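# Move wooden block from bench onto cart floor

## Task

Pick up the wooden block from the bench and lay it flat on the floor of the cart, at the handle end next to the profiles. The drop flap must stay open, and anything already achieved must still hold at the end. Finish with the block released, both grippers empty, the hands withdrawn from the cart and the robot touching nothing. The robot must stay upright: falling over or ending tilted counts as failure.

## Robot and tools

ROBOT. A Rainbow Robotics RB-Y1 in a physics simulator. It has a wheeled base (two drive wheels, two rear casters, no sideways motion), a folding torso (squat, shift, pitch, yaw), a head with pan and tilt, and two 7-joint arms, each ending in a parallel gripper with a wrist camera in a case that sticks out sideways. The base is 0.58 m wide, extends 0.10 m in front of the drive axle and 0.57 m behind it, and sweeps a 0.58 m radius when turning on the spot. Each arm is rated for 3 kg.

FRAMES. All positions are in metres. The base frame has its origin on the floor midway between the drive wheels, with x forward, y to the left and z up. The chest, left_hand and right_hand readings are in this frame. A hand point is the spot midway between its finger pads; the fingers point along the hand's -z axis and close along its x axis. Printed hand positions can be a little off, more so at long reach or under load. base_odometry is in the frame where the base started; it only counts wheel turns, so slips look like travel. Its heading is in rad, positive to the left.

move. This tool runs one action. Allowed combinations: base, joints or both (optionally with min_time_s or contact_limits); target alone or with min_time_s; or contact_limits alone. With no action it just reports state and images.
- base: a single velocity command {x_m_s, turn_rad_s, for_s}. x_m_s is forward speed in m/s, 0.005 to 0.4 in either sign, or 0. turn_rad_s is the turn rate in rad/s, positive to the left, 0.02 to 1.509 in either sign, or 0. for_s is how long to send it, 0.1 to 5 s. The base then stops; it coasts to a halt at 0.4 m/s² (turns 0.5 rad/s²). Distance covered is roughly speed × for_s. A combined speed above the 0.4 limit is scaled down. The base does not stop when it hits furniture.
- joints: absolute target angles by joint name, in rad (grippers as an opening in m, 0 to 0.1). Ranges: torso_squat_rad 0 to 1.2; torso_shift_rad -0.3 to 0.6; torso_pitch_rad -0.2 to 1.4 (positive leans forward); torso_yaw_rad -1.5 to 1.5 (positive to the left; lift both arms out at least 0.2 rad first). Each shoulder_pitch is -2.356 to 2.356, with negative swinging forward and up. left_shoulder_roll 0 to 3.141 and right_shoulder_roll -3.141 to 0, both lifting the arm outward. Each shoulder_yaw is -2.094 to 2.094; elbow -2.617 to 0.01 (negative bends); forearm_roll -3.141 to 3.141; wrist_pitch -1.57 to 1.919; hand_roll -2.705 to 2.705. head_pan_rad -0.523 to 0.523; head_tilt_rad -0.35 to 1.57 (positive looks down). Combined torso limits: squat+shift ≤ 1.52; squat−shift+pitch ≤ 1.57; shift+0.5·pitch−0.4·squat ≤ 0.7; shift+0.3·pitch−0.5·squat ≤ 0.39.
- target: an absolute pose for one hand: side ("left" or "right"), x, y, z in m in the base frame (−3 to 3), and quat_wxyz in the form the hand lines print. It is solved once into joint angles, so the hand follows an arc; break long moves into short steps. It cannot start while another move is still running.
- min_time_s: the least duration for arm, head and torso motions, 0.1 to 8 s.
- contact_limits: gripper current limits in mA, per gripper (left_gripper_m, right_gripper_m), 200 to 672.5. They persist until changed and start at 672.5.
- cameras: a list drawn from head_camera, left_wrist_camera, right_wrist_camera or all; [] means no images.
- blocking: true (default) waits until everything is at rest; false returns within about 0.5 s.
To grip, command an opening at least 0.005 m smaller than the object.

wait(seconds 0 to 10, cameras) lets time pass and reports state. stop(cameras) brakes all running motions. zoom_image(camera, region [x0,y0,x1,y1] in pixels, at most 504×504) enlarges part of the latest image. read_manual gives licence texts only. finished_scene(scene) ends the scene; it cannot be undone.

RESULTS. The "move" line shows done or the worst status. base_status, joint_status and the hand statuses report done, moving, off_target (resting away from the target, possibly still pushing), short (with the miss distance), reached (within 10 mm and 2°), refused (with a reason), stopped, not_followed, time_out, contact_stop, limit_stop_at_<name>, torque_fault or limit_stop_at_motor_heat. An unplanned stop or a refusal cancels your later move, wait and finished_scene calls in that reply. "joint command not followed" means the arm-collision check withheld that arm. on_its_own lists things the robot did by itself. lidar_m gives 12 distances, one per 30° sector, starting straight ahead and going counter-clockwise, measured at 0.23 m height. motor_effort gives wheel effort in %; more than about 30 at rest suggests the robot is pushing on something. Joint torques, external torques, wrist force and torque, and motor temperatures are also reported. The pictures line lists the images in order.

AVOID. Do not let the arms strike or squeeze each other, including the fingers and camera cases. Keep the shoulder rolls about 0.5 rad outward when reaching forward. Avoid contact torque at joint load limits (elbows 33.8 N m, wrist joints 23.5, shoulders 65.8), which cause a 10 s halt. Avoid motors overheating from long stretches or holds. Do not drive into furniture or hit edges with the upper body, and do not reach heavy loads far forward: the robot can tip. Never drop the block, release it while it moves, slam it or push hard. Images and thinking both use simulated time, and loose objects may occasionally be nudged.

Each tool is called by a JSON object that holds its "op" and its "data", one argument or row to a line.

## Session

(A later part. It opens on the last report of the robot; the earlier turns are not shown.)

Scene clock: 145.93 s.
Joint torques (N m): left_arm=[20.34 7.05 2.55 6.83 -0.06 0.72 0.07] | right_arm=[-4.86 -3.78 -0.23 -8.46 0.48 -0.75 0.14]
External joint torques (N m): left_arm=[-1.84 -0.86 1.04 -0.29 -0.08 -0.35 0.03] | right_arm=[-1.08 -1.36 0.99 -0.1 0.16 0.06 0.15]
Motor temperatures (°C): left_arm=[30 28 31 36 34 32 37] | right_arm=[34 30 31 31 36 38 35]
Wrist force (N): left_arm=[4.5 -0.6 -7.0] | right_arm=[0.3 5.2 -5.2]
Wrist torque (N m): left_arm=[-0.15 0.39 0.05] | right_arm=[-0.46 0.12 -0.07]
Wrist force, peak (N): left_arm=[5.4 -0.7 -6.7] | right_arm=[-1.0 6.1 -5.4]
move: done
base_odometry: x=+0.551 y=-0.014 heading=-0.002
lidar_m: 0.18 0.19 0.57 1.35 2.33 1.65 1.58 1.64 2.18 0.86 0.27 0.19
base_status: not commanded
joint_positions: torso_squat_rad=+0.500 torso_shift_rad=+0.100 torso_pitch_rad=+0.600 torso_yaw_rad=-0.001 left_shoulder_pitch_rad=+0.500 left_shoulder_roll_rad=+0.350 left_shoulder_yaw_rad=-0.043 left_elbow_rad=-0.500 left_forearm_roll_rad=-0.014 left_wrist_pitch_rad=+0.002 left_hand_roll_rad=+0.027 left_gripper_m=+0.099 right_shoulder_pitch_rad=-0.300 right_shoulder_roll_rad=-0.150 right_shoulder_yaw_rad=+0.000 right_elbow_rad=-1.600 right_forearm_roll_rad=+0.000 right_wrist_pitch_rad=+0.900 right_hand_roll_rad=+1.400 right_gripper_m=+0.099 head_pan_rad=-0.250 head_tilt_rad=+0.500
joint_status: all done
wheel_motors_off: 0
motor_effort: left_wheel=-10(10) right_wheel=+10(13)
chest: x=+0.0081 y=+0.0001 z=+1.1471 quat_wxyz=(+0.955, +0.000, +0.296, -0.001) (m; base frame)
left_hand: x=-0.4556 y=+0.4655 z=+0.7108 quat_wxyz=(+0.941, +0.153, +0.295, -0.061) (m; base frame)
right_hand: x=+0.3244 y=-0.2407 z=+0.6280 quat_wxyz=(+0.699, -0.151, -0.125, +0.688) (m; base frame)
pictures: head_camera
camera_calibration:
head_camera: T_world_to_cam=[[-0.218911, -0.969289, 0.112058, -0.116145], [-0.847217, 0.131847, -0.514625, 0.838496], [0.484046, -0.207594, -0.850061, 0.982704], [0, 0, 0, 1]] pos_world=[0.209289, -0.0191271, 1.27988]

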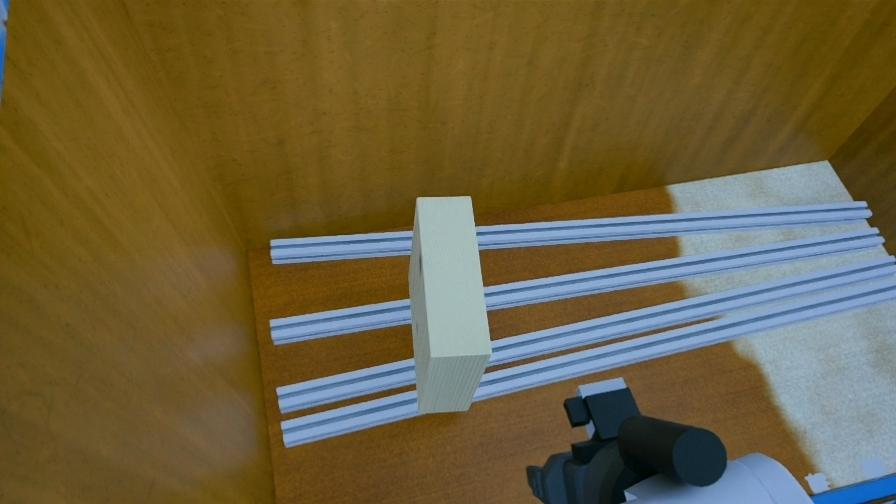

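{"op": "move", "data": {
  "target": {"side":"right","x":0.36,"y":-0.21,"z":0.82,"quat_wxyz":[0.755,0,0,0.6557]},
  "min_time_s": 1.5,
  "cameras": []
}}

{"op": "move", "data": {
  "joints": {"torso_squat_rad":0.65,"torso_pitch_rad":0.85,"torso_shift_rad":0.2},
  "min_time_s": 2.5,
  "cameras": ["head_camera"]
}}

{"op": "move", "data": {
  "target": {"side":"right","x":0.578,"y":-0.19,"z":0.65,"quat_wxyz":[0.755,0,0,0.6557]},
  "min_time_s": 2,
  "cameras": ["head_camera","right_wrist_camera"]
}}

Scene clock: 150.33 s.
Joint torques (N m): left_arm=[20.17 6.94 2.31 6.97 -0.08 0.7 0.05] | right_arm=[-12.29 -8.58 -4.46 -7.43 0.31 -0.11 -0.04]
External joint torques (N m): left_arm=[-2.01 -0.97 0.8 -0.15 -0.09 -0.38 0.01] | right_arm=[-0.86 -1.06 1.08 -0.63 0.1 -0.01 -0.04]
Motor temperatures (°C): left_arm=[31 28 31 36 34 32 37] | right_arm=[34 30 31 31 36 38 34]
Wrist force (N): left_arm=[5.2 -0.4 -6.1] | right_arm=[0.2 2.7 -5.6]
Wrist torque (N m): left_arm=[-0.20 0.45 0.04] | right_arm=[-0.32 0.12 -0.06]
Wrist force, peak (N): left_arm=[5.1 0.4 -7.3] | right_arm=[0.5 5.4 -5.8]
move: done
base_odometry: x=+0.551 y=-0.014 heading=-0.002
lidar_m: 0.17 0.19 0.57 1.34 2.34 1.66 1.58 1.64 2.20 0.85 0.29 0.19
base_status: not commanded
joint_positions: torso_squat_rad=+0.500 torso_shift_rad=+0.100 torso_pitch_rad=+0.600 torso_yaw_rad=-0.002 left_shoulder_pitch_rad=+0.500 left_shoulder_roll_rad=+0.350 left_shoulder_yaw_rad=-0.043 left_elbow_rad=-0.500 left_forearm_roll_rad=-0.014 left_wrist_pitch_rad=+0.002 left_hand_roll_rad=+0.027 left_gripper_m=+0.099 right_shoulder_pitch_rad=-0.777 right_shoulder_roll_rad=-0.640 right_shoulder_yaw_rad=+0.207 right_elbow_rad=-1.967 right_forearm_roll_rad=-0.639 right_wrist_pitch_rad=+1.919 right_hand_roll_rad=+0.780 right_gripper_m=+0.099 head_pan_rad=-0.250 head_tilt_rad=+0.500
joint_status: all done
wheel_motors_off: 0
motor_effort: left_wheel=-9(10) right_wheel=+9(11)
chest: x=+0.0081 y=+0.0001 z=+1.1471 quat_wxyz=(+0.955, +0.000, +0.296, -0.001) (m; base frame)
left_hand: x=-0.4556 y=+0.4655 z=+0.7108 quat_wxyz=(+0.941, +0.153, +0.295, -0.061) (m; base frame)
right_hand: x=+0.3598 y=-0.2106 z=+0.8200 quat_wxyz=(+0.755, -0.001, -0.002, +0.655) (m; base frame)
right_hand_status: reached (checked arc, planned for 1.5 s): 1 mm and 0.2 deg off.
pictures: none
No camera images: "cameras" was empty.

Scene clock: 153.13 s.
Joint torques (N m): left_arm=[23.89 5.35 1.74 8.74 -0.03 1.15 0.06] | right_arm=[-7.98 -7.22 -3.44 -7.76 -0.08 0.25 0.03]
External joint torques (N m): left_arm=[-2.09 -0.97 0.56 -0.18 -0.04 -0.31 0.02] | right_arm=[-0.71 -0.67 0.98 -0.59 -0.02 -0.04 0.03]
Motor temperatures (°C): left_arm=[31 28 31 36 34 32 37] | right_arm=[34 30 31 31 36 38 34]
Wrist force (N): left_arm=[5.0 0.4 -5.6] | right_arm=[0.2 1.1 -4.8]
Wrist torque (N m): left_arm=[-0.24 0.36 0.05] | right_arm=[-0.23 0.14 -0.06]
Wrist force, peak (N): left_arm=[6.4 -0.7 -5.9] | right_arm=[0.7 3.0 -5.9]
move: done
base_odometry: x=+0.551 y=-0.014 heading=-0.002
lidar_m: 0.18 0.18 0.57 1.34 2.31 1.65 1.58 1.64 2.20 0.85 0.27 0.19
base_status: not commanded
joint_positions: torso_squat_rad=+0.650 torso_shift_rad=+0.200 torso_pitch_rad=+0.850 torso_yaw_rad=-0.002 left_shoulder_pitch_rad=+0.500 left_shoulder_roll_rad=+0.350 left_shoulder_yaw_rad=-0.043 left_elbow_rad=-0.500 left_forearm_roll_rad=-0.014 left_wrist_pitch_rad=+0.002 left_hand_roll_rad=+0.027 left_gripper_m=+0.099 right_shoulder_pitch_rad=-0.777 right_shoulder_roll_rad=-0.640 right_shoulder_yaw_rad=+0.207 right_elbow_rad=-1.967 right_forearm_roll_rad=-0.639 right_wrist_pitch_rad=+1.919 right_hand_roll_rad=+0.780 right_gripper_m=+0.099 head_pan_rad=-0.250 head_tilt_rad=+0.500
joint_status: all done
wheel_motors_off: 0
motor_effort: left_wheel=-7(10) right_wheel=+8(11)
chest: x=+0.1152 y=+0.0001 z=+1.0309 quat_wxyz=(+0.911, +0.000, +0.412, -0.001) (m; base frame)
left_hand: x=-0.4420 y=+0.4655 z=+0.7228 quat_wxyz=(+0.897, +0.144, +0.410, -0.079) (m; base frame)
right_hand: x=+0.3750 y=-0.2107 z=+0.6269 quat_wxyz=(+0.750, +0.081, +0.093, +0.650) (m; base frame)
pictures: head_camera
camera_calibration:
head_camera: T_world_to_cam=[[-0.184486, -0.969272, 0.162718, -0.135819], [-0.948195, 0.13196, -0.288986, 0.648436], [0.258634, -0.207602, -0.943403, 0.954166], [0, 0, 0, 1]] pos_world=[0.343007, -0.0191267, 1.10965]

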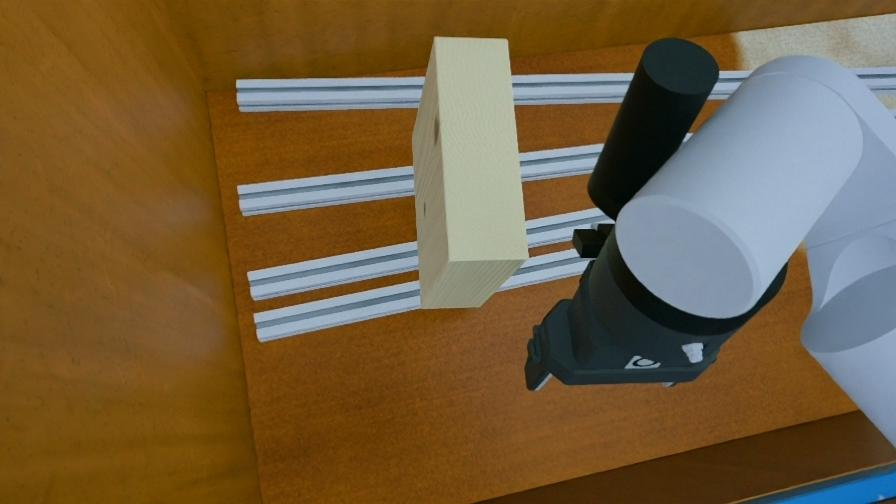

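Scene clock: 155.47 s.
Joint torques (N m): left_arm=[24.06 5.39 2.07 8.83 -0.05 1.16 -0.04] | right_arm=[-18.35 -6.11 -3.58 -7.19 0.51 0 0.11]
External joint torques (N m): left_arm=[-1.92 -0.94 0.89 -0.08 -0.05 -0.29 -0.08] | right_arm=[-1.53 1.76 1.13 0.15 0.3 0.09 0.11]
Motor temperatures (°C): left_arm=[31 28 31 36 34 32 37] | right_arm=[34 30 31 31 36 38 34]
Wrist force (N): left_arm=[5.1 -0.4 -5.1] | right_arm=[0.2 3.1 -5.7]
Wrist torque (N m): left_arm=[-0.16 0.39 0.05] | right_arm=[-0.36 0.11 -0.11]
Wrist force, peak (N): left_arm=[6.2 -0.3 -6.1] | right_arm=[1.1 2.3 -6.0]
move: done
base_odometry: x=+0.551 y=-0.014 heading=-0.002
lidar_m: 0.17 0.19 0.57 1.34 2.33 1.67 1.57 1.64 2.20 0.85 0.29 0.19
base_status: not commanded
joint_positions: torso_squat_rad=+0.650 torso_shift_rad=+0.200 torso_pitch_rad=+0.850 torso_yaw_rad=-0.002 left_shoulder_pitch_rad=+0.500 left_shoulder_roll_rad=+0.350 left_shoulder_yaw_rad=-0.043 left_elbow_rad=-0.500 left_forearm_roll_rad=-0.014 left_wrist_pitch_rad=+0.002 left_hand_roll_rad=+0.027 left_gripper_m=+0.099 right_shoulder_pitch_rad=-1.312 right_shoulder_roll_rad=-0.588 right_shoulder_yaw_rad=+0.209 right_elbow_rad=-1.370 right_forearm_roll_rad=-0.534 right_wrist_pitch_rad=+1.711 right_hand_roll_rad=+0.973 right_gripper_m=+0.099 head_pan_rad=-0.250 head_tilt_rad=+0.500
joint_status: all done
wheel_motors_off: 0
motor_effort: left_wheel=-7(8) right_wheel=+8(9)
chest: x=+0.1152 y=+0.0001 z=+1.0309 quat_wxyz=(+0.911, +0.000, +0.412, -0.001) (m; base frame)
left_hand: x=-0.4420 y=+0.4655 z=+0.7228 quat_wxyz=(+0.897, +0.144, +0.410, -0.079) (m; base frame)
right_hand: x=+0.5777 y=-0.1903 z=+0.6503 quat_wxyz=(+0.755, -0.001, -0.001, +0.655) (m; base frame)
right_hand_status: reached (checked arc, planned for 2.0 s): 1 mm and 0.1 deg off.
pictures: head_camera, right_wrist_camera
camera_calibration:
head_camera: T_world_to_cam=[[-0.184486, -0.969272, 0.162718, -0.135835], [-0.948195, 0.13196, -0.288986, 0.648465], [0.258634, -0.207602, -0.943403, 0.95426], [0, 0, 0, 1]] pos_world=[0.343007, -0.0191267, 1.10975]
right_wrist_camera: T_world_to_cam=[[-0.111826, -0.993375, -0.0264839, -0.108407], [-0.859086, 0.0832452, 0.505016, 0.210821], [-0.499466, 0.079226, -0.862703, 0.936784], [0, 0, 0, 1]] pos_world=[0.636882, -0.199456, 0.698828]

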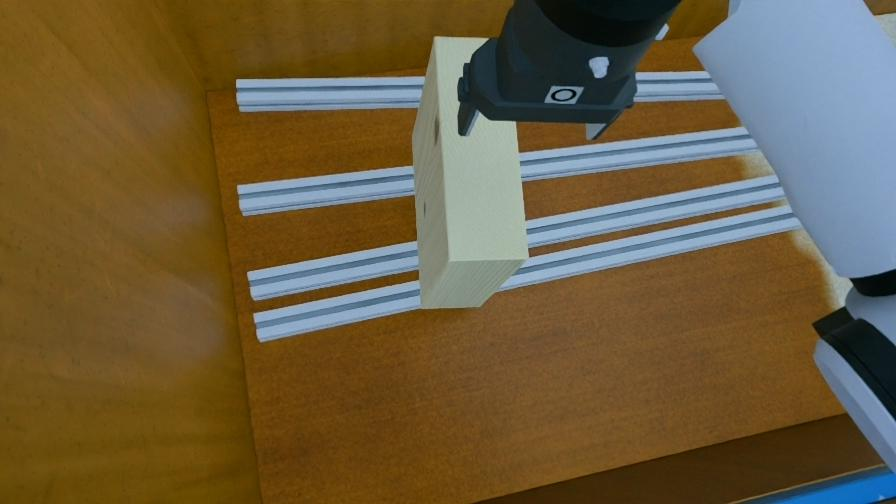

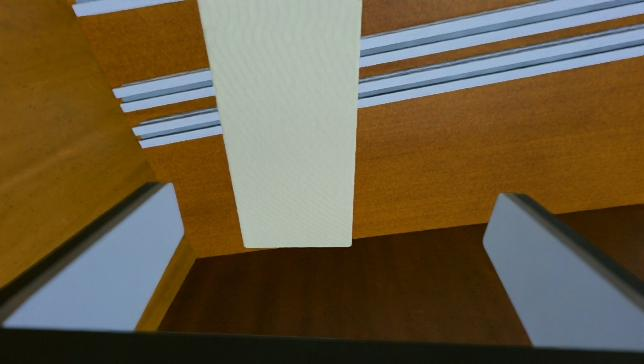

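{"op": "move", "data": {
  "target": {"side":"right","x":0.60,"y":-0.183,"z":0.56,"quat_wxyz":[0.755,0,0,0.6557]},
  "min_time_s": 1.5,
  "cameras": ["head_camera","right_wrist_camera"]
}}

Scene clock: 161.00 s.
Joint torques (N m): left_arm=[24.17 5.05 2.18 8.76 -0.08 1.11 0.01] | right_arm=[2.5 -4.78 3.39 7.02 4.99 -3.55 -0.78]
External joint torques (N m): left_arm=[-1.76 -1.28 1.01 -0.13 -0.08 -0.34 -0.04] | right_arm=[21.34 2.26 6.09 13.99 4.79 -3.42 -0.78]
Motor temperatures (°C): left_arm=[31 28 31 36 34 32 37] | right_arm=[34 30 31 31 36 38 34]
Wrist force (N): left_arm=[5.2 0.0 -5.8] | right_arm=[-2.4 23.0 68.6]
Wrist torque (N m): left_arm=[-0.15 0.42 0.02] | right_arm=[0.18 -3.68 0.85]
Wrist force, peak (N): left_arm=[6.1 -0.4 -6.3] | right_arm=[-8.9 31.5 88.7]
move: done
base_odometry: x=+0.551 y=-0.014 heading=-0.002
lidar_m: 0.18 0.19 0.57 1.34 2.33 1.68 1.58 1.66 2.20 0.85 0.27 0.20
base_status: not commanded
joint_positions: torso_squat_rad=+0.650 torso_shift_rad=+0.198 torso_pitch_rad=+0.846 torso_yaw_rad=-0.002 left_shoulder_pitch_rad=+0.500 left_shoulder_roll_rad=+0.350 left_shoulder_yaw_rad=-0.043 left_elbow_rad=-0.500 left_forearm_roll_rad=-0.014 left_wrist_pitch_rad=+0.002 left_hand_roll_rad=+0.027 left_gripper_m=+0.099 right_shoulder_pitch_rad=-1.471 right_shoulder_roll_rad=-0.459 right_shoulder_yaw_rad=+0.245 right_elbow_rad=-0.776 right_forearm_roll_rad=-0.468 right_wrist_pitch_rad=+1.314 right_hand_roll_rad=+1.128 right_gripper_m=+0.099 head_pan_rad=-0.250 head_tilt_rad=+0.500
joint_status: all done
wheel_motors_off: 0
motor_effort: left_wheel=-2(10) right_wheel=+14(20)
chest: x=+0.1136 y=+0.0002 z=+1.0317 quat_wxyz=(+0.912, -0.001, +0.411, -0.001) (m; base frame)
left_hand: x=-0.4424 y=+0.4656 z=+0.7214 quat_wxyz=(+0.898, +0.144, +0.408, -0.079) (m; base frame)
right_hand: x=+0.6030 y=-0.1812 z=+0.5663 quat_wxyz=(+0.755, -0.004, -0.007, +0.656) (m; base frame)
right_hand_status: reached (checked arc, planned for 1.5 s): 7 mm and 0.9 deg off.
pictures: head_camera, right_wrist_camera
camera_calibration:
head_camera: T_world_to_cam=[[-0.185127, -0.969181, 0.162532, -0.13584], [-0.947117, 0.131851, -0.29255, 0.650709], [0.262104, -0.208096, -0.942336, 0.954007], [0, 0, 0, 1]] pos_world=[0.341101, -0.0189257, 1.11144]
right_wrist_camera: T_world_to_cam=[[-0.110009, -0.993424, -0.0317138, -0.0969896], [-0.865842, 0.0801153, 0.493861, 0.284075], [-0.488073, 0.0817885, -0.868962, 0.873332], [0, 0, 0, 1]] pos_world=[0.661544, -0.190539, 0.615523]

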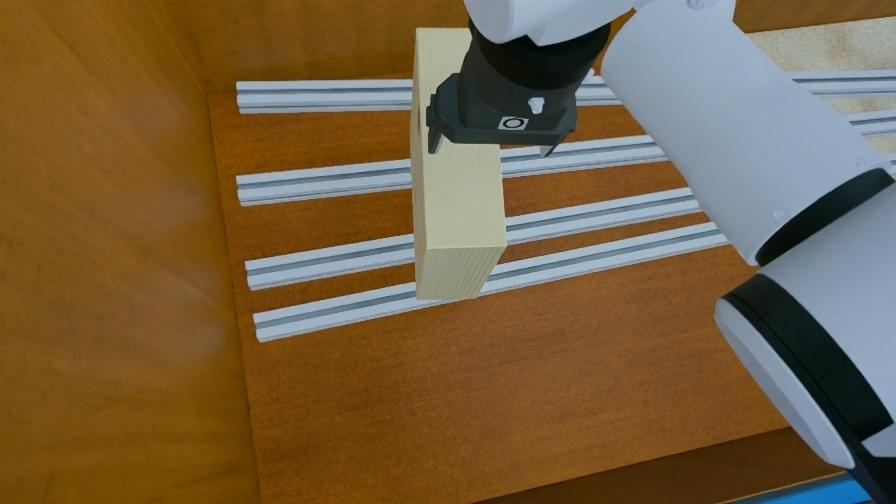

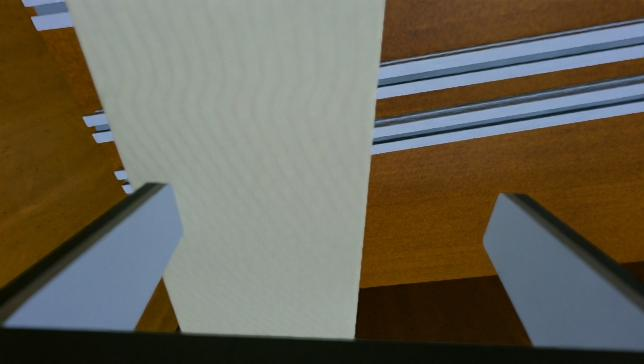

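{"op": "move", "data": {
  "target": {"side":"right","x":0.60,"y":-0.183,"z":0.60,"quat_wxyz":[0.755,0,0,0.6557]},
  "min_time_s": 0.8,
  "cameras": []
}}

{"op": "move", "data": {
  "target": {"side":"right","x":0.598,"y":-0.16,"z":0.60,"quat_wxyz":[0.755,0,0,0.6557]},
  "min_time_s": 0.8,
  "cameras": ["right_wrist_camera"]
}}

Scene clock: 164.40 s.
Joint torques (N m): left_arm=[23.93 5.03 2.13 8.75 -0.03 1.16 0.02] | right_arm=[-17.73 -8.45 -5.22 -8.05 -0.17 -0.03 -0.19]
External joint torques (N m): left_arm=[-2.05 -1.29 0.96 -0.16 -0.04 -0.3 -0.02] | right_arm=[0.79 -1.1 -1.79 -0.8 -0.37 0.05 -0.19]
Motor temperatures (°C): left_arm=[31 28 31 36 34 32 37] | right_arm=[34 30 31 31 36 38 34]
Wrist force (N): left_arm=[5.7 -0.3 -5.6] | right_arm=[1.1 3.5 -5.5]
Wrist torque (N m): left_arm=[-0.17 0.40 0.03] | right_arm=[-0.41 0.20 -0.06]
Wrist force, peak (N): left_arm=[6.5 0.3 -5.7] | right_arm=[-3.0 23.6 69.9]
move: done
base_odometry: x=+0.551 y=-0.014 heading=-0.002
lidar_m: 0.18 0.19 0.57 1.35 2.32 1.66 1.57 1.65 2.20 0.87 0.29 0.20
base_status: not commanded
joint_positions: torso_squat_rad=+0.650 torso_shift_rad=+0.200 torso_pitch_rad=+0.850 torso_yaw_rad=-0.002 left_shoulder_pitch_rad=+0.500 left_shoulder_roll_rad=+0.350 left_shoulder_yaw_rad=-0.043 left_elbow_rad=-0.500 left_forearm_roll_rad=-0.014 left_wrist_pitch_rad=+0.002 left_hand_roll_rad=+0.027 left_gripper_m=+0.099 right_shoulder_pitch_rad=-1.433 right_shoulder_roll_rad=-0.503 right_shoulder_yaw_rad=+0.237 right_elbow_rad=-0.975 right_forearm_roll_rad=-0.485 right_wrist_pitch_rad=+1.481 right_hand_roll_rad=+1.080 right_gripper_m=+0.099 head_pan_rad=-0.250 head_tilt_rad=+0.500
joint_status: all done
wheel_motors_off: 0
motor_effort: left_wheel=-4(6) right_wheel=+5(15)
chest: x=+0.1151 y=+0.0001 z=+1.0309 quat_wxyz=(+0.911, +0.000, +0.412, -0.001) (m; base frame)
left_hand: x=-0.4420 y=+0.4656 z=+0.7227 quat_wxyz=(+0.897, +0.144, +0.410, -0.079) (m; base frame)
right_hand: x=+0.5999 y=-0.1827 z=+0.5973 quat_wxyz=(+0.755, +0.003, +0.003, +0.656) (m; base frame)
right_hand_status: reached (checked arc, planned for 0.8 s): 3 mm and 0.5 deg off.
pictures: none
No camera images: "cameras" was empty.

Scene clock: 165.53 s.
Joint torques (N m): left_arm=[23.89 5.04 2.16 8.66 -0.06 1.09 -0.01] | right_arm=[-20.77 -4.48 -1.87 -8.44 0.44 0.16 -0.3]
External joint torques (N m): left_arm=[-2.09 -1.28 0.98 -0.25 -0.06 -0.37 -0.06] | right_arm=[-2.08 2.01 1.5 -1.06 0.24 0.25 -0.3]
Motor temperatures (°C): left_arm=[31 28 31 36 34 32 37] | right_arm=[34 30 31 31 36 38 34]
Wrist force (N): left_arm=[5.7 -0.4 -5.7] | right_arm=[1.2 3.5 -5.3]
Wrist torque (N m): left_arm=[-0.09 0.43 0.03] | right_arm=[-0.39 0.24 -0.09]
Wrist force, peak (N): left_arm=[6.5 0.1 -6.1] | right_arm=[1.3 3.6 -5.8]
move: done
base_odometry: x=+0.551 y=-0.014 heading=-0.002
lidar_m: 0.17 0.19 0.57 1.35 2.33 1.65 1.58 1.65 2.19 0.86 0.29 0.19
base_status: not commanded
joint_positions: torso_squat_rad=+0.650 torso_shift_rad=+0.200 torso_pitch_rad=+0.850 torso_yaw_rad=-0.002 left_shoulder_pitch_rad=+0.500 left_shoulder_roll_rad=+0.350 left_shoulder_yaw_rad=-0.043 left_elbow_rad=-0.500 left_forearm_roll_rad=-0.014 left_wrist_pitch_rad=+0.002 left_hand_roll_rad=+0.027 left_gripper_m=+0.099 right_shoulder_pitch_rad=-1.439 right_shoulder_roll_rad=-0.469 right_shoulder_yaw_rad=+0.255 right_elbow_rad=-1.000 right_forearm_roll_rad=-0.463 right_wrist_pitch_rad=+1.494 right_hand_roll_rad=+1.032 right_gripper_m=+0.099 head_pan_rad=-0.250 head_tilt_rad=+0.500
joint_status: all done
wheel_motors_off: 0
motor_effort: left_wheel=-5(6) right_wheel=+7(8)
chest: x=+0.1151 y=+0.0001 z=+1.0309 quat_wxyz=(+0.911, +0.000, +0.412, -0.001) (m; base frame)
left_hand: x=-0.4420 y=+0.4656 z=+0.7227 quat_wxyz=(+0.897, +0.144, +0.410, -0.079) (m; base frame)
right_hand: x=+0.5979 y=-0.1606 z=+0.6000 quat_wxyz=(+0.755, +0.001, +0.000, +0.656) (m; base frame)
right_hand_status: reached (checked arc, planned for 0.8 s): 1 mm and 0.1 deg off.
pictures: right_wrist_camera
camera_calibration:
right_wrist_camera: T_world_to_cam=[[-0.111352, -0.993397, -0.0276263, -0.0775375], [-0.857703, 0.0820269, 0.50756, 0.24847], [-0.501942, 0.0802132, -0.861173, 0.901882], [0, 0, 0, 1]] pos_world=[0.657172, -0.16975, 0.648421]

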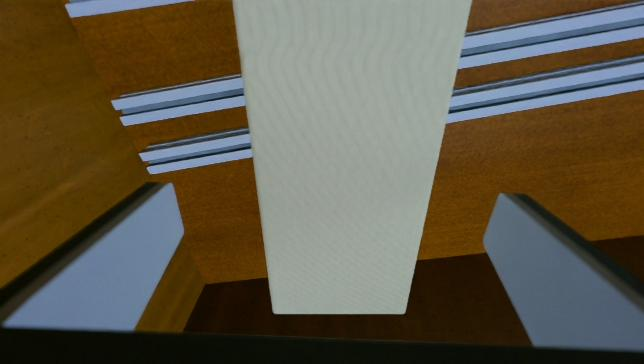

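{"op": "move", "data": {
  "target": {"side":"right","x":0.605,"y":-0.162,"z":0.535,"quat_wxyz":[0.755,0,0,0.6557]},
  "min_time_s": 1.2,
  "cameras": ["right_wrist_camera"]
}}

{"op": "move", "data": {
  "target": {"side":"right","x":0.605,"y":-0.162,"z":0.502,"quat_wxyz":[0.755,0,0,0.6557]},
  "min_time_s": 1.2,
  "cameras": ["right_wrist_camera","head_camera"]
}}

Scene clock: 169.43 s.
Joint torques (N m): left_arm=[24.15 5.05 1.8 8.79 -0.09 1.11 0.01] | right_arm=[-21.26 -5.08 -2.7 -5.74 0.27 0.23 0.07]
External joint torques (N m): left_arm=[-1.84 -1.28 0.62 -0.12 -0.09 -0.34 -0.03] | right_arm=[-1.07 0.84 -1.8 0.28 0.09 0.35 0.07]
Motor temperatures (°C): left_arm=[31 28 31 36 34 32 37] | right_arm=[34 30 31 31 36 37 34]
Wrist force (N): left_arm=[5.9 0.1 -5.4] | right_arm=[0.8 3.2 -5.3]
Wrist torque (N m): left_arm=[-0.21 0.47 0.04] | right_arm=[-0.35 0.20 -0.08]
Wrist force, peak (N): left_arm=[6.0 -0.8 -6.6] | right_arm=[0.8 3.8 -5.9]
move: done
base_odometry: x=+0.551 y=-0.014 heading=-0.002
lidar_m: 0.18 0.19 0.57 1.35 2.32 1.66 1.58 1.65 2.21 0.85 0.27 0.19
base_status: not commanded
joint_positions: torso_squat_rad=+0.650 torso_shift_rad=+0.200 torso_pitch_rad=+0.850 torso_yaw_rad=-0.002 left_shoulder_pitch_rad=+0.500 left_shoulder_roll_rad=+0.350 left_shoulder_yaw_rad=-0.043 left_elbow_rad=-0.500 left_forearm_roll_rad=-0.014 left_wrist_pitch_rad=+0.002 left_hand_roll_rad=+0.027 left_gripper_m=+0.099 right_shoulder_pitch_rad=-1.659 right_shoulder_roll_rad=-0.353 right_shoulder_yaw_rad=+0.245 right_elbow_rad=-0.312 right_forearm_roll_rad=-0.455 right_wrist_pitch_rad=+1.066 right_hand_roll_rad=+1.207 right_gripper_m=+0.099 head_pan_rad=-0.250 head_tilt_rad=+0.500
joint_status: all done
wheel_motors_off: 0
motor_effort: left_wheel=-4(6) right_wheel=+5(8)
chest: x=+0.1151 y=+0.0001 z=+1.0309 quat_wxyz=(+0.911, +0.000, +0.412, -0.001) (m; base frame)
left_hand: x=-0.4420 y=+0.4656 z=+0.7227 quat_wxyz=(+0.897, +0.144, +0.410, -0.079) (m; base frame)
right_hand: x=+0.6043 y=-0.1622 z=+0.5353 quat_wxyz=(+0.755, -0.004, -0.005, +0.656) (m; base frame)
right_hand_status: reached (checked arc, planned for 1.2 s): 1 mm and 0.7 deg off.
pictures: right_wrist_camera
camera_calibration:
right_wrist_camera: T_world_to_cam=[[-0.110832, -0.993436, -0.0283161, -0.0802057], [-0.864028, 0.0822374, 0.496681, 0.296603], [-0.491092, 0.0795139, -0.867471, 0.84616], [0, 0, 0, 1]] pos_world=[0.662926, -0.171353, 0.584431]

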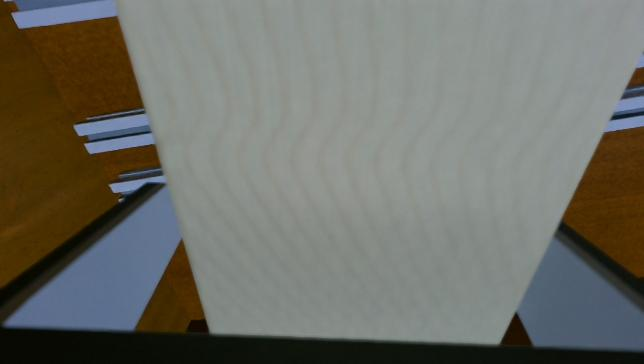

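Scene clock: 170.97 s.
Joint torques (N m): left_arm=[24.02 5.2 2.01 8.8 -0.03 1.18 0.07] | right_arm=[4.02 2.81 0.53 4.07 -1.05 -2.68 0.09]
External joint torques (N m): left_arm=[-1.92 -1.13 0.83 -0.09 -0.03 -0.27 0.03] | right_arm=[23.37 8.43 1.26 9.86 -1.24 -2.31 0.09]
Motor temperatures (°C): left_arm=[31 28 31 36 34 32 37] | right_arm=[34 30 31 31 36 37 34]
Wrist force (N): left_arm=[5.7 0.2 -5.5] | right_arm=[2.8 1.3 66.9]
Wrist torque (N m): left_arm=[-0.20 0.43 0.02] | right_arm=[1.68 3.07 -0.11]
Wrist force, peak (N): left_arm=[5.7 0.7 -6.5] | right_arm=[3.2 2.3 72.1]
move: short
base_odometry: x=+0.551 y=-0.014 heading=-0.002
lidar_m: 0.18 0.18 0.58 1.34 2.32 1.65 1.58 1.65 2.19 0.86 0.28 0.19
base_status: not commanded
joint_positions: torso_squat_rad=+0.650 torso_shift_rad=+0.199 torso_pitch_rad=+0.847 torso_yaw_rad=-0.002 left_shoulder_pitch_rad=+0.500 left_shoulder_roll_rad=+0.350 left_shoulder_yaw_rad=-0.043 left_elbow_rad=-0.500 left_forearm_roll_rad=-0.014 left_wrist_pitch_rad=+0.002 left_hand_roll_rad=+0.027 left_gripper_m=+0.099 right_shoulder_pitch_rad=-1.606 right_shoulder_roll_rad=-0.329 right_shoulder_yaw_rad=+0.248 right_elbow_rad=-0.269 right_forearm_roll_rad=-0.439 right_wrist_pitch_rad=+0.845 right_hand_roll_rad=+1.207 right_gripper_m=+0.099 head_pan_rad=-0.250 head_tilt_rad=+0.500
joint_status: all done
wheel_motors_off: 0
motor_effort: left_wheel=-3(7) right_wheel=+7(7)
chest: x=+0.1139 y=+0.0003 z=+1.0316 quat_wxyz=(+0.912, -0.001, +0.411, -0.001) (m; base frame)
left_hand: x=-0.4423 y=+0.4656 z=+0.7215 quat_wxyz=(+0.898, +0.144, +0.408, -0.079) (m; base frame)
right_hand: x=+0.6088 y=-0.1615 z=+0.5081 quat_wxyz=(+0.753, -0.039, -0.059, +0.654) (m; base frame)
right_hand_status: short (checked arc, as near as the solve gets, planned for 1.2 s): 7 mm and 8.1 deg off. The place is met; only the turn is off.
pictures: head_camera, right_wrist_camera
camera_calibration:
head_camera: T_world_to_cam=[[-0.184964, -0.969177, 0.162741, -0.135927], [-0.947291, 0.13175, -0.292031, 0.650375], [0.261588, -0.208178, -0.942461, 0.953982], [0, 0, 0, 1]] pos_world=[0.341402, -0.0188257, 1.11114]
right_wrist_camera: T_world_to_cam=[[-0.104405, -0.992756, -0.0594577, -0.0678012], [-0.920774, 0.0738948, 0.383034, 0.405], [-0.375866, 0.0947379, -0.921819, 0.784698], [0, 0, 0, 1]] pos_world=[0.660775, -0.171578, 0.56419]

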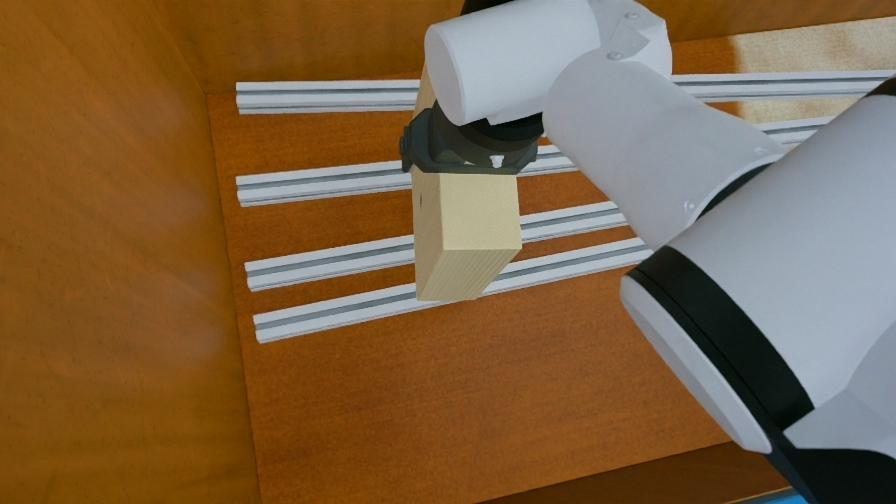

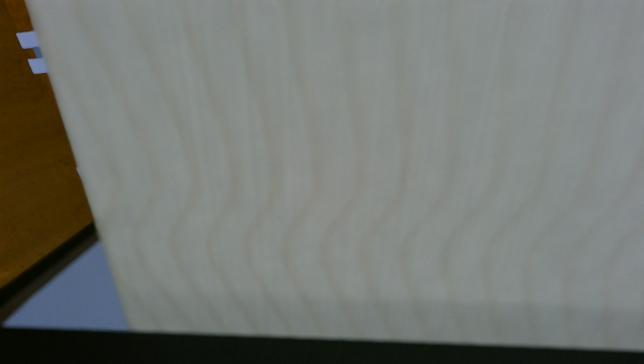

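{"op": "move", "data": {
  "target": {"side":"right","x":0.60,"y":-0.162,"z":0.522,"quat_wxyz":[0.755,0,0,0.6557]},
  "min_time_s": 0.8,
  "cameras": []
}}

{"op": "move", "data": {
  "joints": {"right_gripper_m":0.03},
  "cameras": ["right_wrist_camera"]
}}

Scene clock: 173.70 s.
Joint torques (N m): left_arm=[24.36 4.8 1.9 8.79 -0.06 1.15 -0.06] | right_arm=[-21.51 -6.96 -2.54 -5.33 -0.19 -0.02 0.2]
External joint torques (N m): left_arm=[-1.62 -1.52 0.72 -0.12 -0.07 -0.31 -0.11] | right_arm=[-1.71 -1.24 -1.82 0.47 -0.37 0.15 0.2]
Motor temperatures (°C): left_arm=[31 28 31 36 34 32 37] | right_arm=[34 30 31 31 36 37 34]
Wrist force (N): left_arm=[5.1 -0.1 -5.6] | right_arm=[0.6 3.7 -5.4]
Wrist torque (N m): left_arm=[-0.16 0.38 0.04] | right_arm=[-0.38 0.17 -0.08]
Wrist force, peak (N): left_arm=[6.2 -0.7 -6.3] | right_arm=[2.5 1.6 68.0]
move: short
base_odometry: x=+0.551 y=-0.014 heading=-0.002
lidar_m: 0.17 0.18 0.56 1.34 2.33 1.66 1.57 1.65 2.20 0.85 0.27 0.20
base_status: not commanded
joint_positions: torso_squat_rad=+0.650 torso_shift_rad=+0.200 torso_pitch_rad=+0.850 torso_yaw_rad=-0.002 left_shoulder_pitch_rad=+0.500 left_shoulder_roll_rad=+0.350 left_shoulder_yaw_rad=-0.043 left_elbow_rad=-0.500 left_forearm_roll_rad=-0.014 left_wrist_pitch_rad=+0.002 left_hand_roll_rad=+0.027 left_gripper_m=+0.099 right_shoulder_pitch_rad=-1.645 right_shoulder_roll_rad=-0.337 right_shoulder_yaw_rad=+0.243 right_elbow_rad=-0.267 right_forearm_roll_rad=-0.452 right_wrist_pitch_rad=+0.983 right_hand_roll_rad=+1.216 right_gripper_m=+0.099 head_pan_rad=-0.250 head_tilt_rad=+0.500
joint_status: all done
wheel_motors_off: 0
motor_effort: left_wheel=-4(4) right_wheel=+4(8)
chest: x=+0.1151 y=+0.0001 z=+1.0309 quat_wxyz=(+0.911, +0.000, +0.412, -0.001) (m; base frame)
left_hand: x=-0.4420 y=+0.4656 z=+0.7226 quat_wxyz=(+0.897, +0.144, +0.410, -0.079) (m; base frame)
right_hand: x=+0.5989 y=-0.1618 z=+0.5201 quat_wxyz=(+0.755, -0.010, -0.016, +0.656) (m; base frame)
right_hand_status: short (checked arc, as near as the solve gets, planned for 0.8 s): 2 mm and 2.2 deg off. The place is met; only the turn is off.
pictures: none
No camera images: "cameras" was empty.

Scene clock: 175.00 s.
Joint torques (N m): left_arm=[23.72 5.26 2.19 8.66 -0.06 1.13 0.02] | right_arm=[-21.77 -4.2 -2.71 -6.5 -0.71 -0.34 0.15]
External joint torques (N m): left_arm=[-2.26 -1.06 1.02 -0.26 -0.07 -0.33 -0.03] | right_arm=[-1.97 1.52 -1.98 -0.7 -0.89 -0.17 0.15]
Motor temperatures (°C): left_arm=[31 28 31 36 34 32 37] | right_arm=[34 30 31 31 36 37 34]
Wrist force (N): left_arm=[6.0 -0.5 -6.1] | right_arm=[-3.5 4.2 -3.2]
Wrist torque (N m): left_arm=[-0.18 0.49 0.06] | right_arm=[-0.43 0.34 -0.10]
Wrist force, peak (N): left_arm=[6.3 0.3 -5.8] | right_arm=[-4.2 4.1 -3.5]
move: off_target
base_odometry: x=+0.551 y=-0.014 heading=-0.002
lidar_m: 0.17 0.18 0.57 1.34 2.32 1.66 1.58 1.64 2.20 0.85 0.27 0.20
base_status: not commanded
joint_positions: torso_squat_rad=+0.650 torso_shift_rad=+0.200 torso_pitch_rad=+0.850 torso_yaw_rad=-0.002 left_shoulder_pitch_rad=+0.500 left_shoulder_roll_rad=+0.350 left_shoulder_yaw_rad=-0.043 left_elbow_rad=-0.500 left_forearm_roll_rad=-0.014 left_wrist_pitch_rad=+0.002 left_hand_roll_rad=+0.027 left_gripper_m=+0.099 right_shoulder_pitch_rad=-1.645 right_shoulder_roll_rad=-0.338 right_shoulder_yaw_rad=+0.243 right_elbow_rad=-0.267 right_forearm_roll_rad=-0.451 right_wrist_pitch_rad=+0.984 right_hand_roll_rad=+1.216 right_gripper_m=+0.074 head_pan_rad=-0.250 head_tilt_rad=+0.500
joint_status: right_gripper_m off_target (ended at +0.074, target +0.030)
wheel_motors_off: 0
motor_effort: left_wheel=-4(5) right_wheel=+5(7)
chest: x=+0.1151 y=+0.0001 z=+1.0309 quat_wxyz=(+0.911, +0.000, +0.412, -0.001) (m; base frame)
left_hand: x=-0.4420 y=+0.4656 z=+0.7227 quat_wxyz=(+0.897, +0.144, +0.410, -0.079) (m; base frame)
right_hand: x=+0.5990 y=-0.1624 z=+0.5202 quat_wxyz=(+0.755, -0.010, -0.016, +0.656) (m; base frame)
pictures: right_wrist_camera
camera_calibration:
right_wrist_camera: T_world_to_cam=[[-0.110146, -0.993276, -0.0356511, -0.078038], [-0.876742, 0.0802019, 0.474228, 0.318562], [-0.46818, 0.083491, -0.87968, 0.823694], [0, 0, 0, 1]] pos_world=[0.656338, -0.171834, 0.570734]

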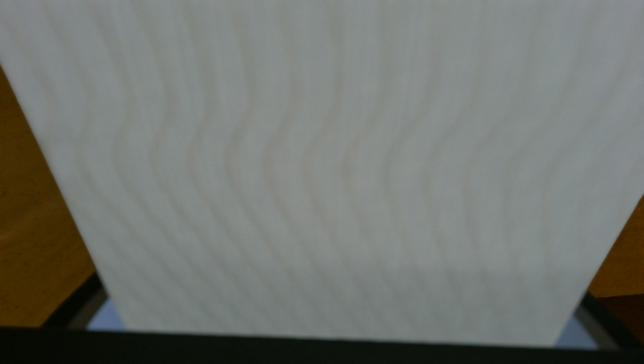

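{"op": "move", "data": {
  "target": {"side":"right","x":0.585,"y":-0.165,"z":0.60,"quat_wxyz":[0.755,0,0,0.6557]},
  "min_time_s": 1.5,
  "cameras": ["head_camera"]
}}

{"op": "move", "data": {
  "target": {"side":"right","x":0.47,"y":-0.19,"z":0.75,"quat_wxyz":[0.755,0,0,0.6557]},
  "min_time_s": 2,
  "cameras": ["head_camera"]
}}

{"op": "move", "data": {
  "joints": {"torso_squat_rad":0.4,"torso_shift_rad":0,"torso_pitch_rad":0.4},
  "min_time_s": 2.5,
  "cameras": ["head_camera"]
}}

Scene clock: 179.67 s.
Joint torques (N m): left_arm=[23.99 5.09 2.09 8.67 -0.14 1.27 0.1] | right_arm=[-27.46 -8.61 -7.09 -13.72 0.5 -0.14 0.03]
External joint torques (N m): left_arm=[-2 -1.23 0.92 -0.25 -0.15 -0.19 0.06] | right_arm=[-9.78 -2.22 -3.63 -6.2 0.29 -0.06 0.03]
Motor temperatures (°C): left_arm=[31 28 31 36 34 32 37] | right_arm=[34 30 31 31 36 37 34]
Wrist force (N): left_arm=[5.9 -0.2 -5.4] | right_arm=[2.4 3.2 -25.9]
Wrist torque (N m): left_arm=[-0.14 0.45 0.06] | right_arm=[-0.05 0.23 -0.09]
Wrist force, peak (N): left_arm=[5.9 -1.3 -6.5] | right_arm=[-1.2 7.6 -28.5]
move: done
base_odometry: x=+0.551 y=-0.014 heading=-0.002
lidar_m: 0.18 0.19 0.57 1.34 2.33 1.67 1.58 1.66 2.19 0.86 0.29 0.19
base_status: not commanded
joint_positions: torso_squat_rad=+0.650 torso_shift_rad=+0.200 torso_pitch_rad=+0.851 torso_yaw_rad=-0.001 left_shoulder_pitch_rad=+0.500 left_shoulder_roll_rad=+0.350 left_shoulder_yaw_rad=-0.043 left_elbow_rad=-0.500 left_forearm_roll_rad=-0.014 left_wrist_pitch_rad=+0.002 left_hand_roll_rad=+0.027 left_gripper_m=+0.099 right_shoulder_pitch_rad=-1.368 right_shoulder_roll_rad=-0.471 right_shoulder_yaw_rad=+0.228 right_elbow_rad=-1.107 right_forearm_roll_rad=-0.439 right_wrist_pitch_rad=+1.535 right_hand_roll_rad=+1.022 right_gripper_m=+0.074 head_pan_rad=-0.250 head_tilt_rad=+0.500
joint_status: all done
wheel_motors_off: 0
motor_effort: left_wheel=-3(5) right_wheel=+4(6)
chest: x=+0.1156 y=+0.0000 z=+1.0306 quat_wxyz=(+0.911, +0.000, +0.413, -0.001) (m; base frame)
left_hand: x=-0.4419 y=+0.4656 z=+0.7232 quat_wxyz=(+0.897, +0.144, +0.410, -0.079) (m; base frame)
right_hand: x=+0.5834 y=-0.1653 z=+0.5977 quat_wxyz=(+0.755, +0.002, +0.002, +0.656) (m; base frame)
right_hand_status: reached (checked arc, planned for 1.5 s): 3 mm and 0.3 deg off.
pictures: head_camera
camera_calibration:
head_camera: T_world_to_cam=[[-0.184261, -0.969317, 0.162705, -0.135823], [-0.948483, 0.131951, -0.288043, 0.647863], [0.257736, -0.207398, -0.943694, 0.954276], [0, 0, 0, 1]] pos_world=[0.343509, -0.0192273, 1.10926]

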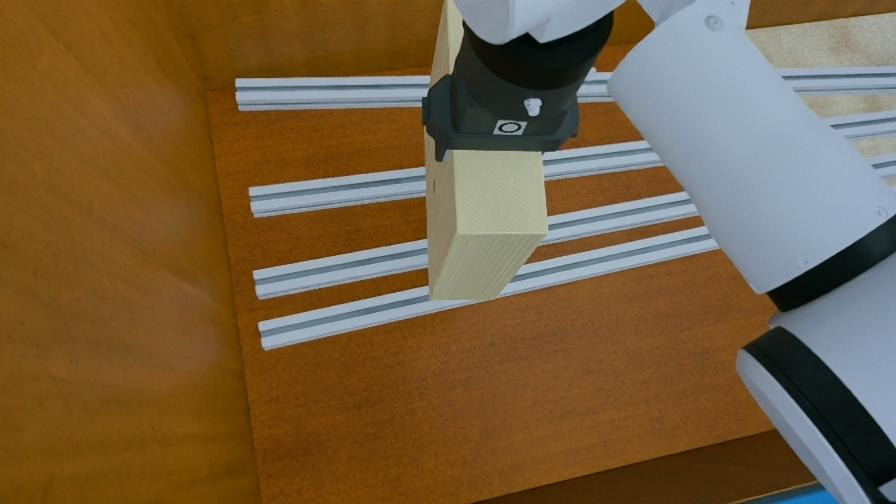

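Scene clock: 182.13 s.
Joint torques (N m): left_arm=[23.96 5.22 1.66 8.72 -0.03 1.2 0.02] | right_arm=[-19.32 -11.94 -10.82 -9.44 0.58 -0.02 0]
External joint torques (N m): left_arm=[-2.03 -1.1 0.48 -0.2 -0.03 -0.26 -0.02] | right_arm=[-7.23 -2.79 -3.49 -4.45 0.36 0.06 0]
Motor temperatures (°C): left_arm=[31 28 31 36 34 32 37] | right_arm=[34 30 31 31 36 37 34]
Wrist force (N): left_arm=[5.4 -0.3 -5.6] | right_arm=[1.3 3.9 -26.0]
Wrist torque (N m): left_arm=[-0.18 0.41 0.04] | right_arm=[0.06 0.13 -0.09]
Wrist force, peak (N): left_arm=[5.4 -0.9 -6.9] | right_arm=[1.8 6.3 -28.8]
move: done
base_odometry: x=+0.551 y=-0.014 heading=-0.002
lidar_m: 0.17 0.19 0.58 1.34 2.33 1.66 1.57 1.65 2.19 0.85 0.28 0.20
base_status: not commanded
joint_positions: torso_squat_rad=+0.650 torso_shift_rad=+0.200 torso_pitch_rad=+0.851 torso_yaw_rad=-0.001 left_shoulder_pitch_rad=+0.500 left_shoulder_roll_rad=+0.350 left_shoulder_yaw_rad=-0.043 left_elbow_rad=-0.500 left_forearm_roll_rad=-0.014 left_wrist_pitch_rad=+0.002 left_hand_roll_rad=+0.027 left_gripper_m=+0.099 right_shoulder_pitch_rad=-1.158 right_shoulder_roll_rad=-0.964 right_shoulder_yaw_rad=+0.341 right_elbow_rad=-2.126 right_forearm_roll_rad=-0.967 right_wrist_pitch_rad=+1.919 right_hand_roll_rad=+0.428 right_gripper_m=+0.074 head_pan_rad=-0.250 head_tilt_rad=+0.500
joint_status: all done
wheel_motors_off: 0
motor_effort: left_wheel=-3(4) right_wheel=+4(5)
chest: x=+0.1156 y=+0.0000 z=+1.0306 quat_wxyz=(+0.911, +0.000, +0.413, -0.001) (m; base frame)
left_hand: x=-0.4419 y=+0.4656 z=+0.7232 quat_wxyz=(+0.897, +0.144, +0.410, -0.079) (m; base frame)
right_hand: x=+0.4692 y=-0.1905 z=+0.7487 quat_wxyz=(+0.755, +0.001, +0.000, +0.655) (m; base frame)
right_hand_status: reached (checked arc, planned for 2.0 s): 2 mm and 0.1 deg off.
pictures: head_camera
camera_calibration:
head_camera: T_world_to_cam=[[-0.184263, -0.969313, 0.162722, -0.135825], [-0.948508, 0.131969, -0.287953, 0.647743], [0.257642, -0.207402, -0.943719, 0.954242], [0, 0, 0, 1]] pos_world=[0.343509, -0.0192272, 1.10916]

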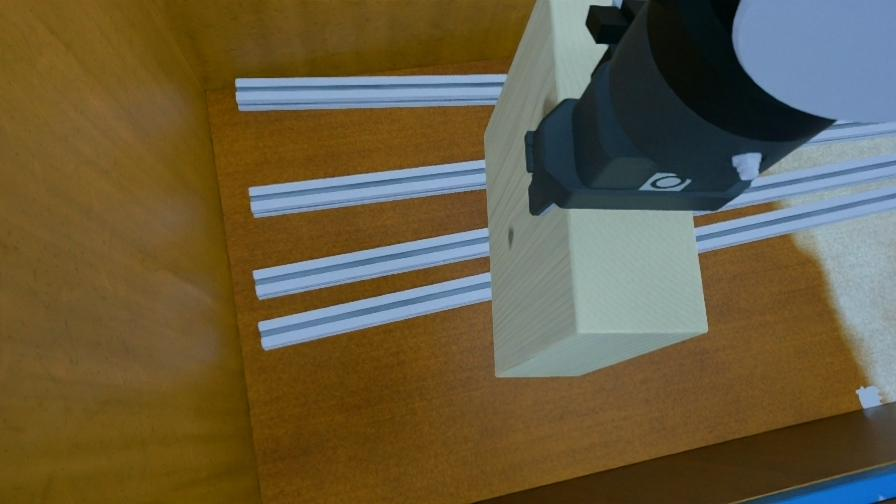

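Scene clock: 184.97 s.
Joint torques (N m): left_arm=[16.68 7.07 2.91 5.09 -0.02 0.53 0.05] | right_arm=[-24.67 -11.5 -13.32 -5.75 3.12 -2.02 -0.04]
External joint torques (N m): left_arm=[-1.47 -1.77 1.19 -0.27 -0.04 -0.18 0.03] | right_arm=[-8.69 -2.34 -4.93 -3.38 2.28 -1.5 -0.04]
Motor temperatures (°C): left_arm=[31 28 31 36 34 32 37] | right_arm=[34 30 31 31 36 37 34]
Wrist force (N): left_arm=[3.9 -0.7 -6.6] | right_arm=[-0.5 15.5 -23.9]
Wrist torque (N m): left_arm=[-0.18 0.39 0.04] | right_arm=[0.21 0.30 -0.05]
Wrist force, peak (N): left_arm=[6.3 -0.6 -5.9] | right_arm=[-0.3 16.6 -23.8]
move: done
base_odometry: x=+0.551 y=-0.014 heading=-0.002
lidar_m: 0.18 0.18 0.58 1.35 2.33 1.65 1.58 1.65 2.20 0.85 0.28 0.20
base_status: not commanded
joint_positions: torso_squat_rad=+0.400 torso_shift_rad=+0.000 torso_pitch_rad=+0.401 torso_yaw_rad=-0.001 left_shoulder_pitch_rad=+0.500 left_shoulder_roll_rad=+0.350 left_shoulder_yaw_rad=-0.043 left_elbow_rad=-0.500 left_forearm_roll_rad=-0.014 left_wrist_pitch_rad=+0.002 left_hand_roll_rad=+0.027 left_gripper_m=+0.099 right_shoulder_pitch_rad=-1.157 right_shoulder_roll_rad=-0.964 right_shoulder_yaw_rad=+0.341 right_elbow_rad=-2.126 right_forearm_roll_rad=-0.967 right_wrist_pitch_rad=+1.919 right_hand_roll_rad=+0.428 right_gripper_m=+0.074 head_pan_rad=-0.250 head_tilt_rad=+0.500
joint_status: all done
wheel_motors_off: 0
motor_effort: left_wheel=-5(6) right_wheel=+5(8)
chest: x=-0.1071 y=+0.0000 z=+1.2102 quat_wxyz=(+0.980, +0.000, +0.199, -0.001) (m; base frame)
left_hand: x=-0.4752 y=+0.4656 z=+0.6908 quat_wxyz=(+0.966, +0.158, +0.200, -0.045) (m; base frame)
right_hand: x=+0.3337 y=-0.1905 z=+1.1100 quat_wxyz=(+0.736, -0.145, -0.168, +0.639) (m; base frame)
pictures: head_camera
camera_calibration:
head_camera: T_world_to_cam=[[-0.23672, -0.969313, 0.066309, -0.0950192], [-0.728663, 0.131977, -0.672035, 0.976568], [0.642661, -0.207401, -0.737544, 0.972805], [0, 0, 0, 1]] pos_world=[0.0639126, -0.0192272, 1.38008]

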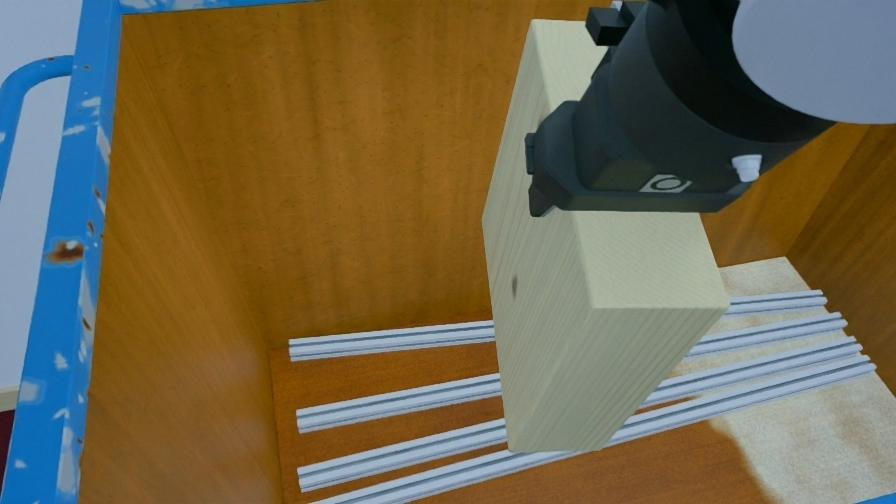

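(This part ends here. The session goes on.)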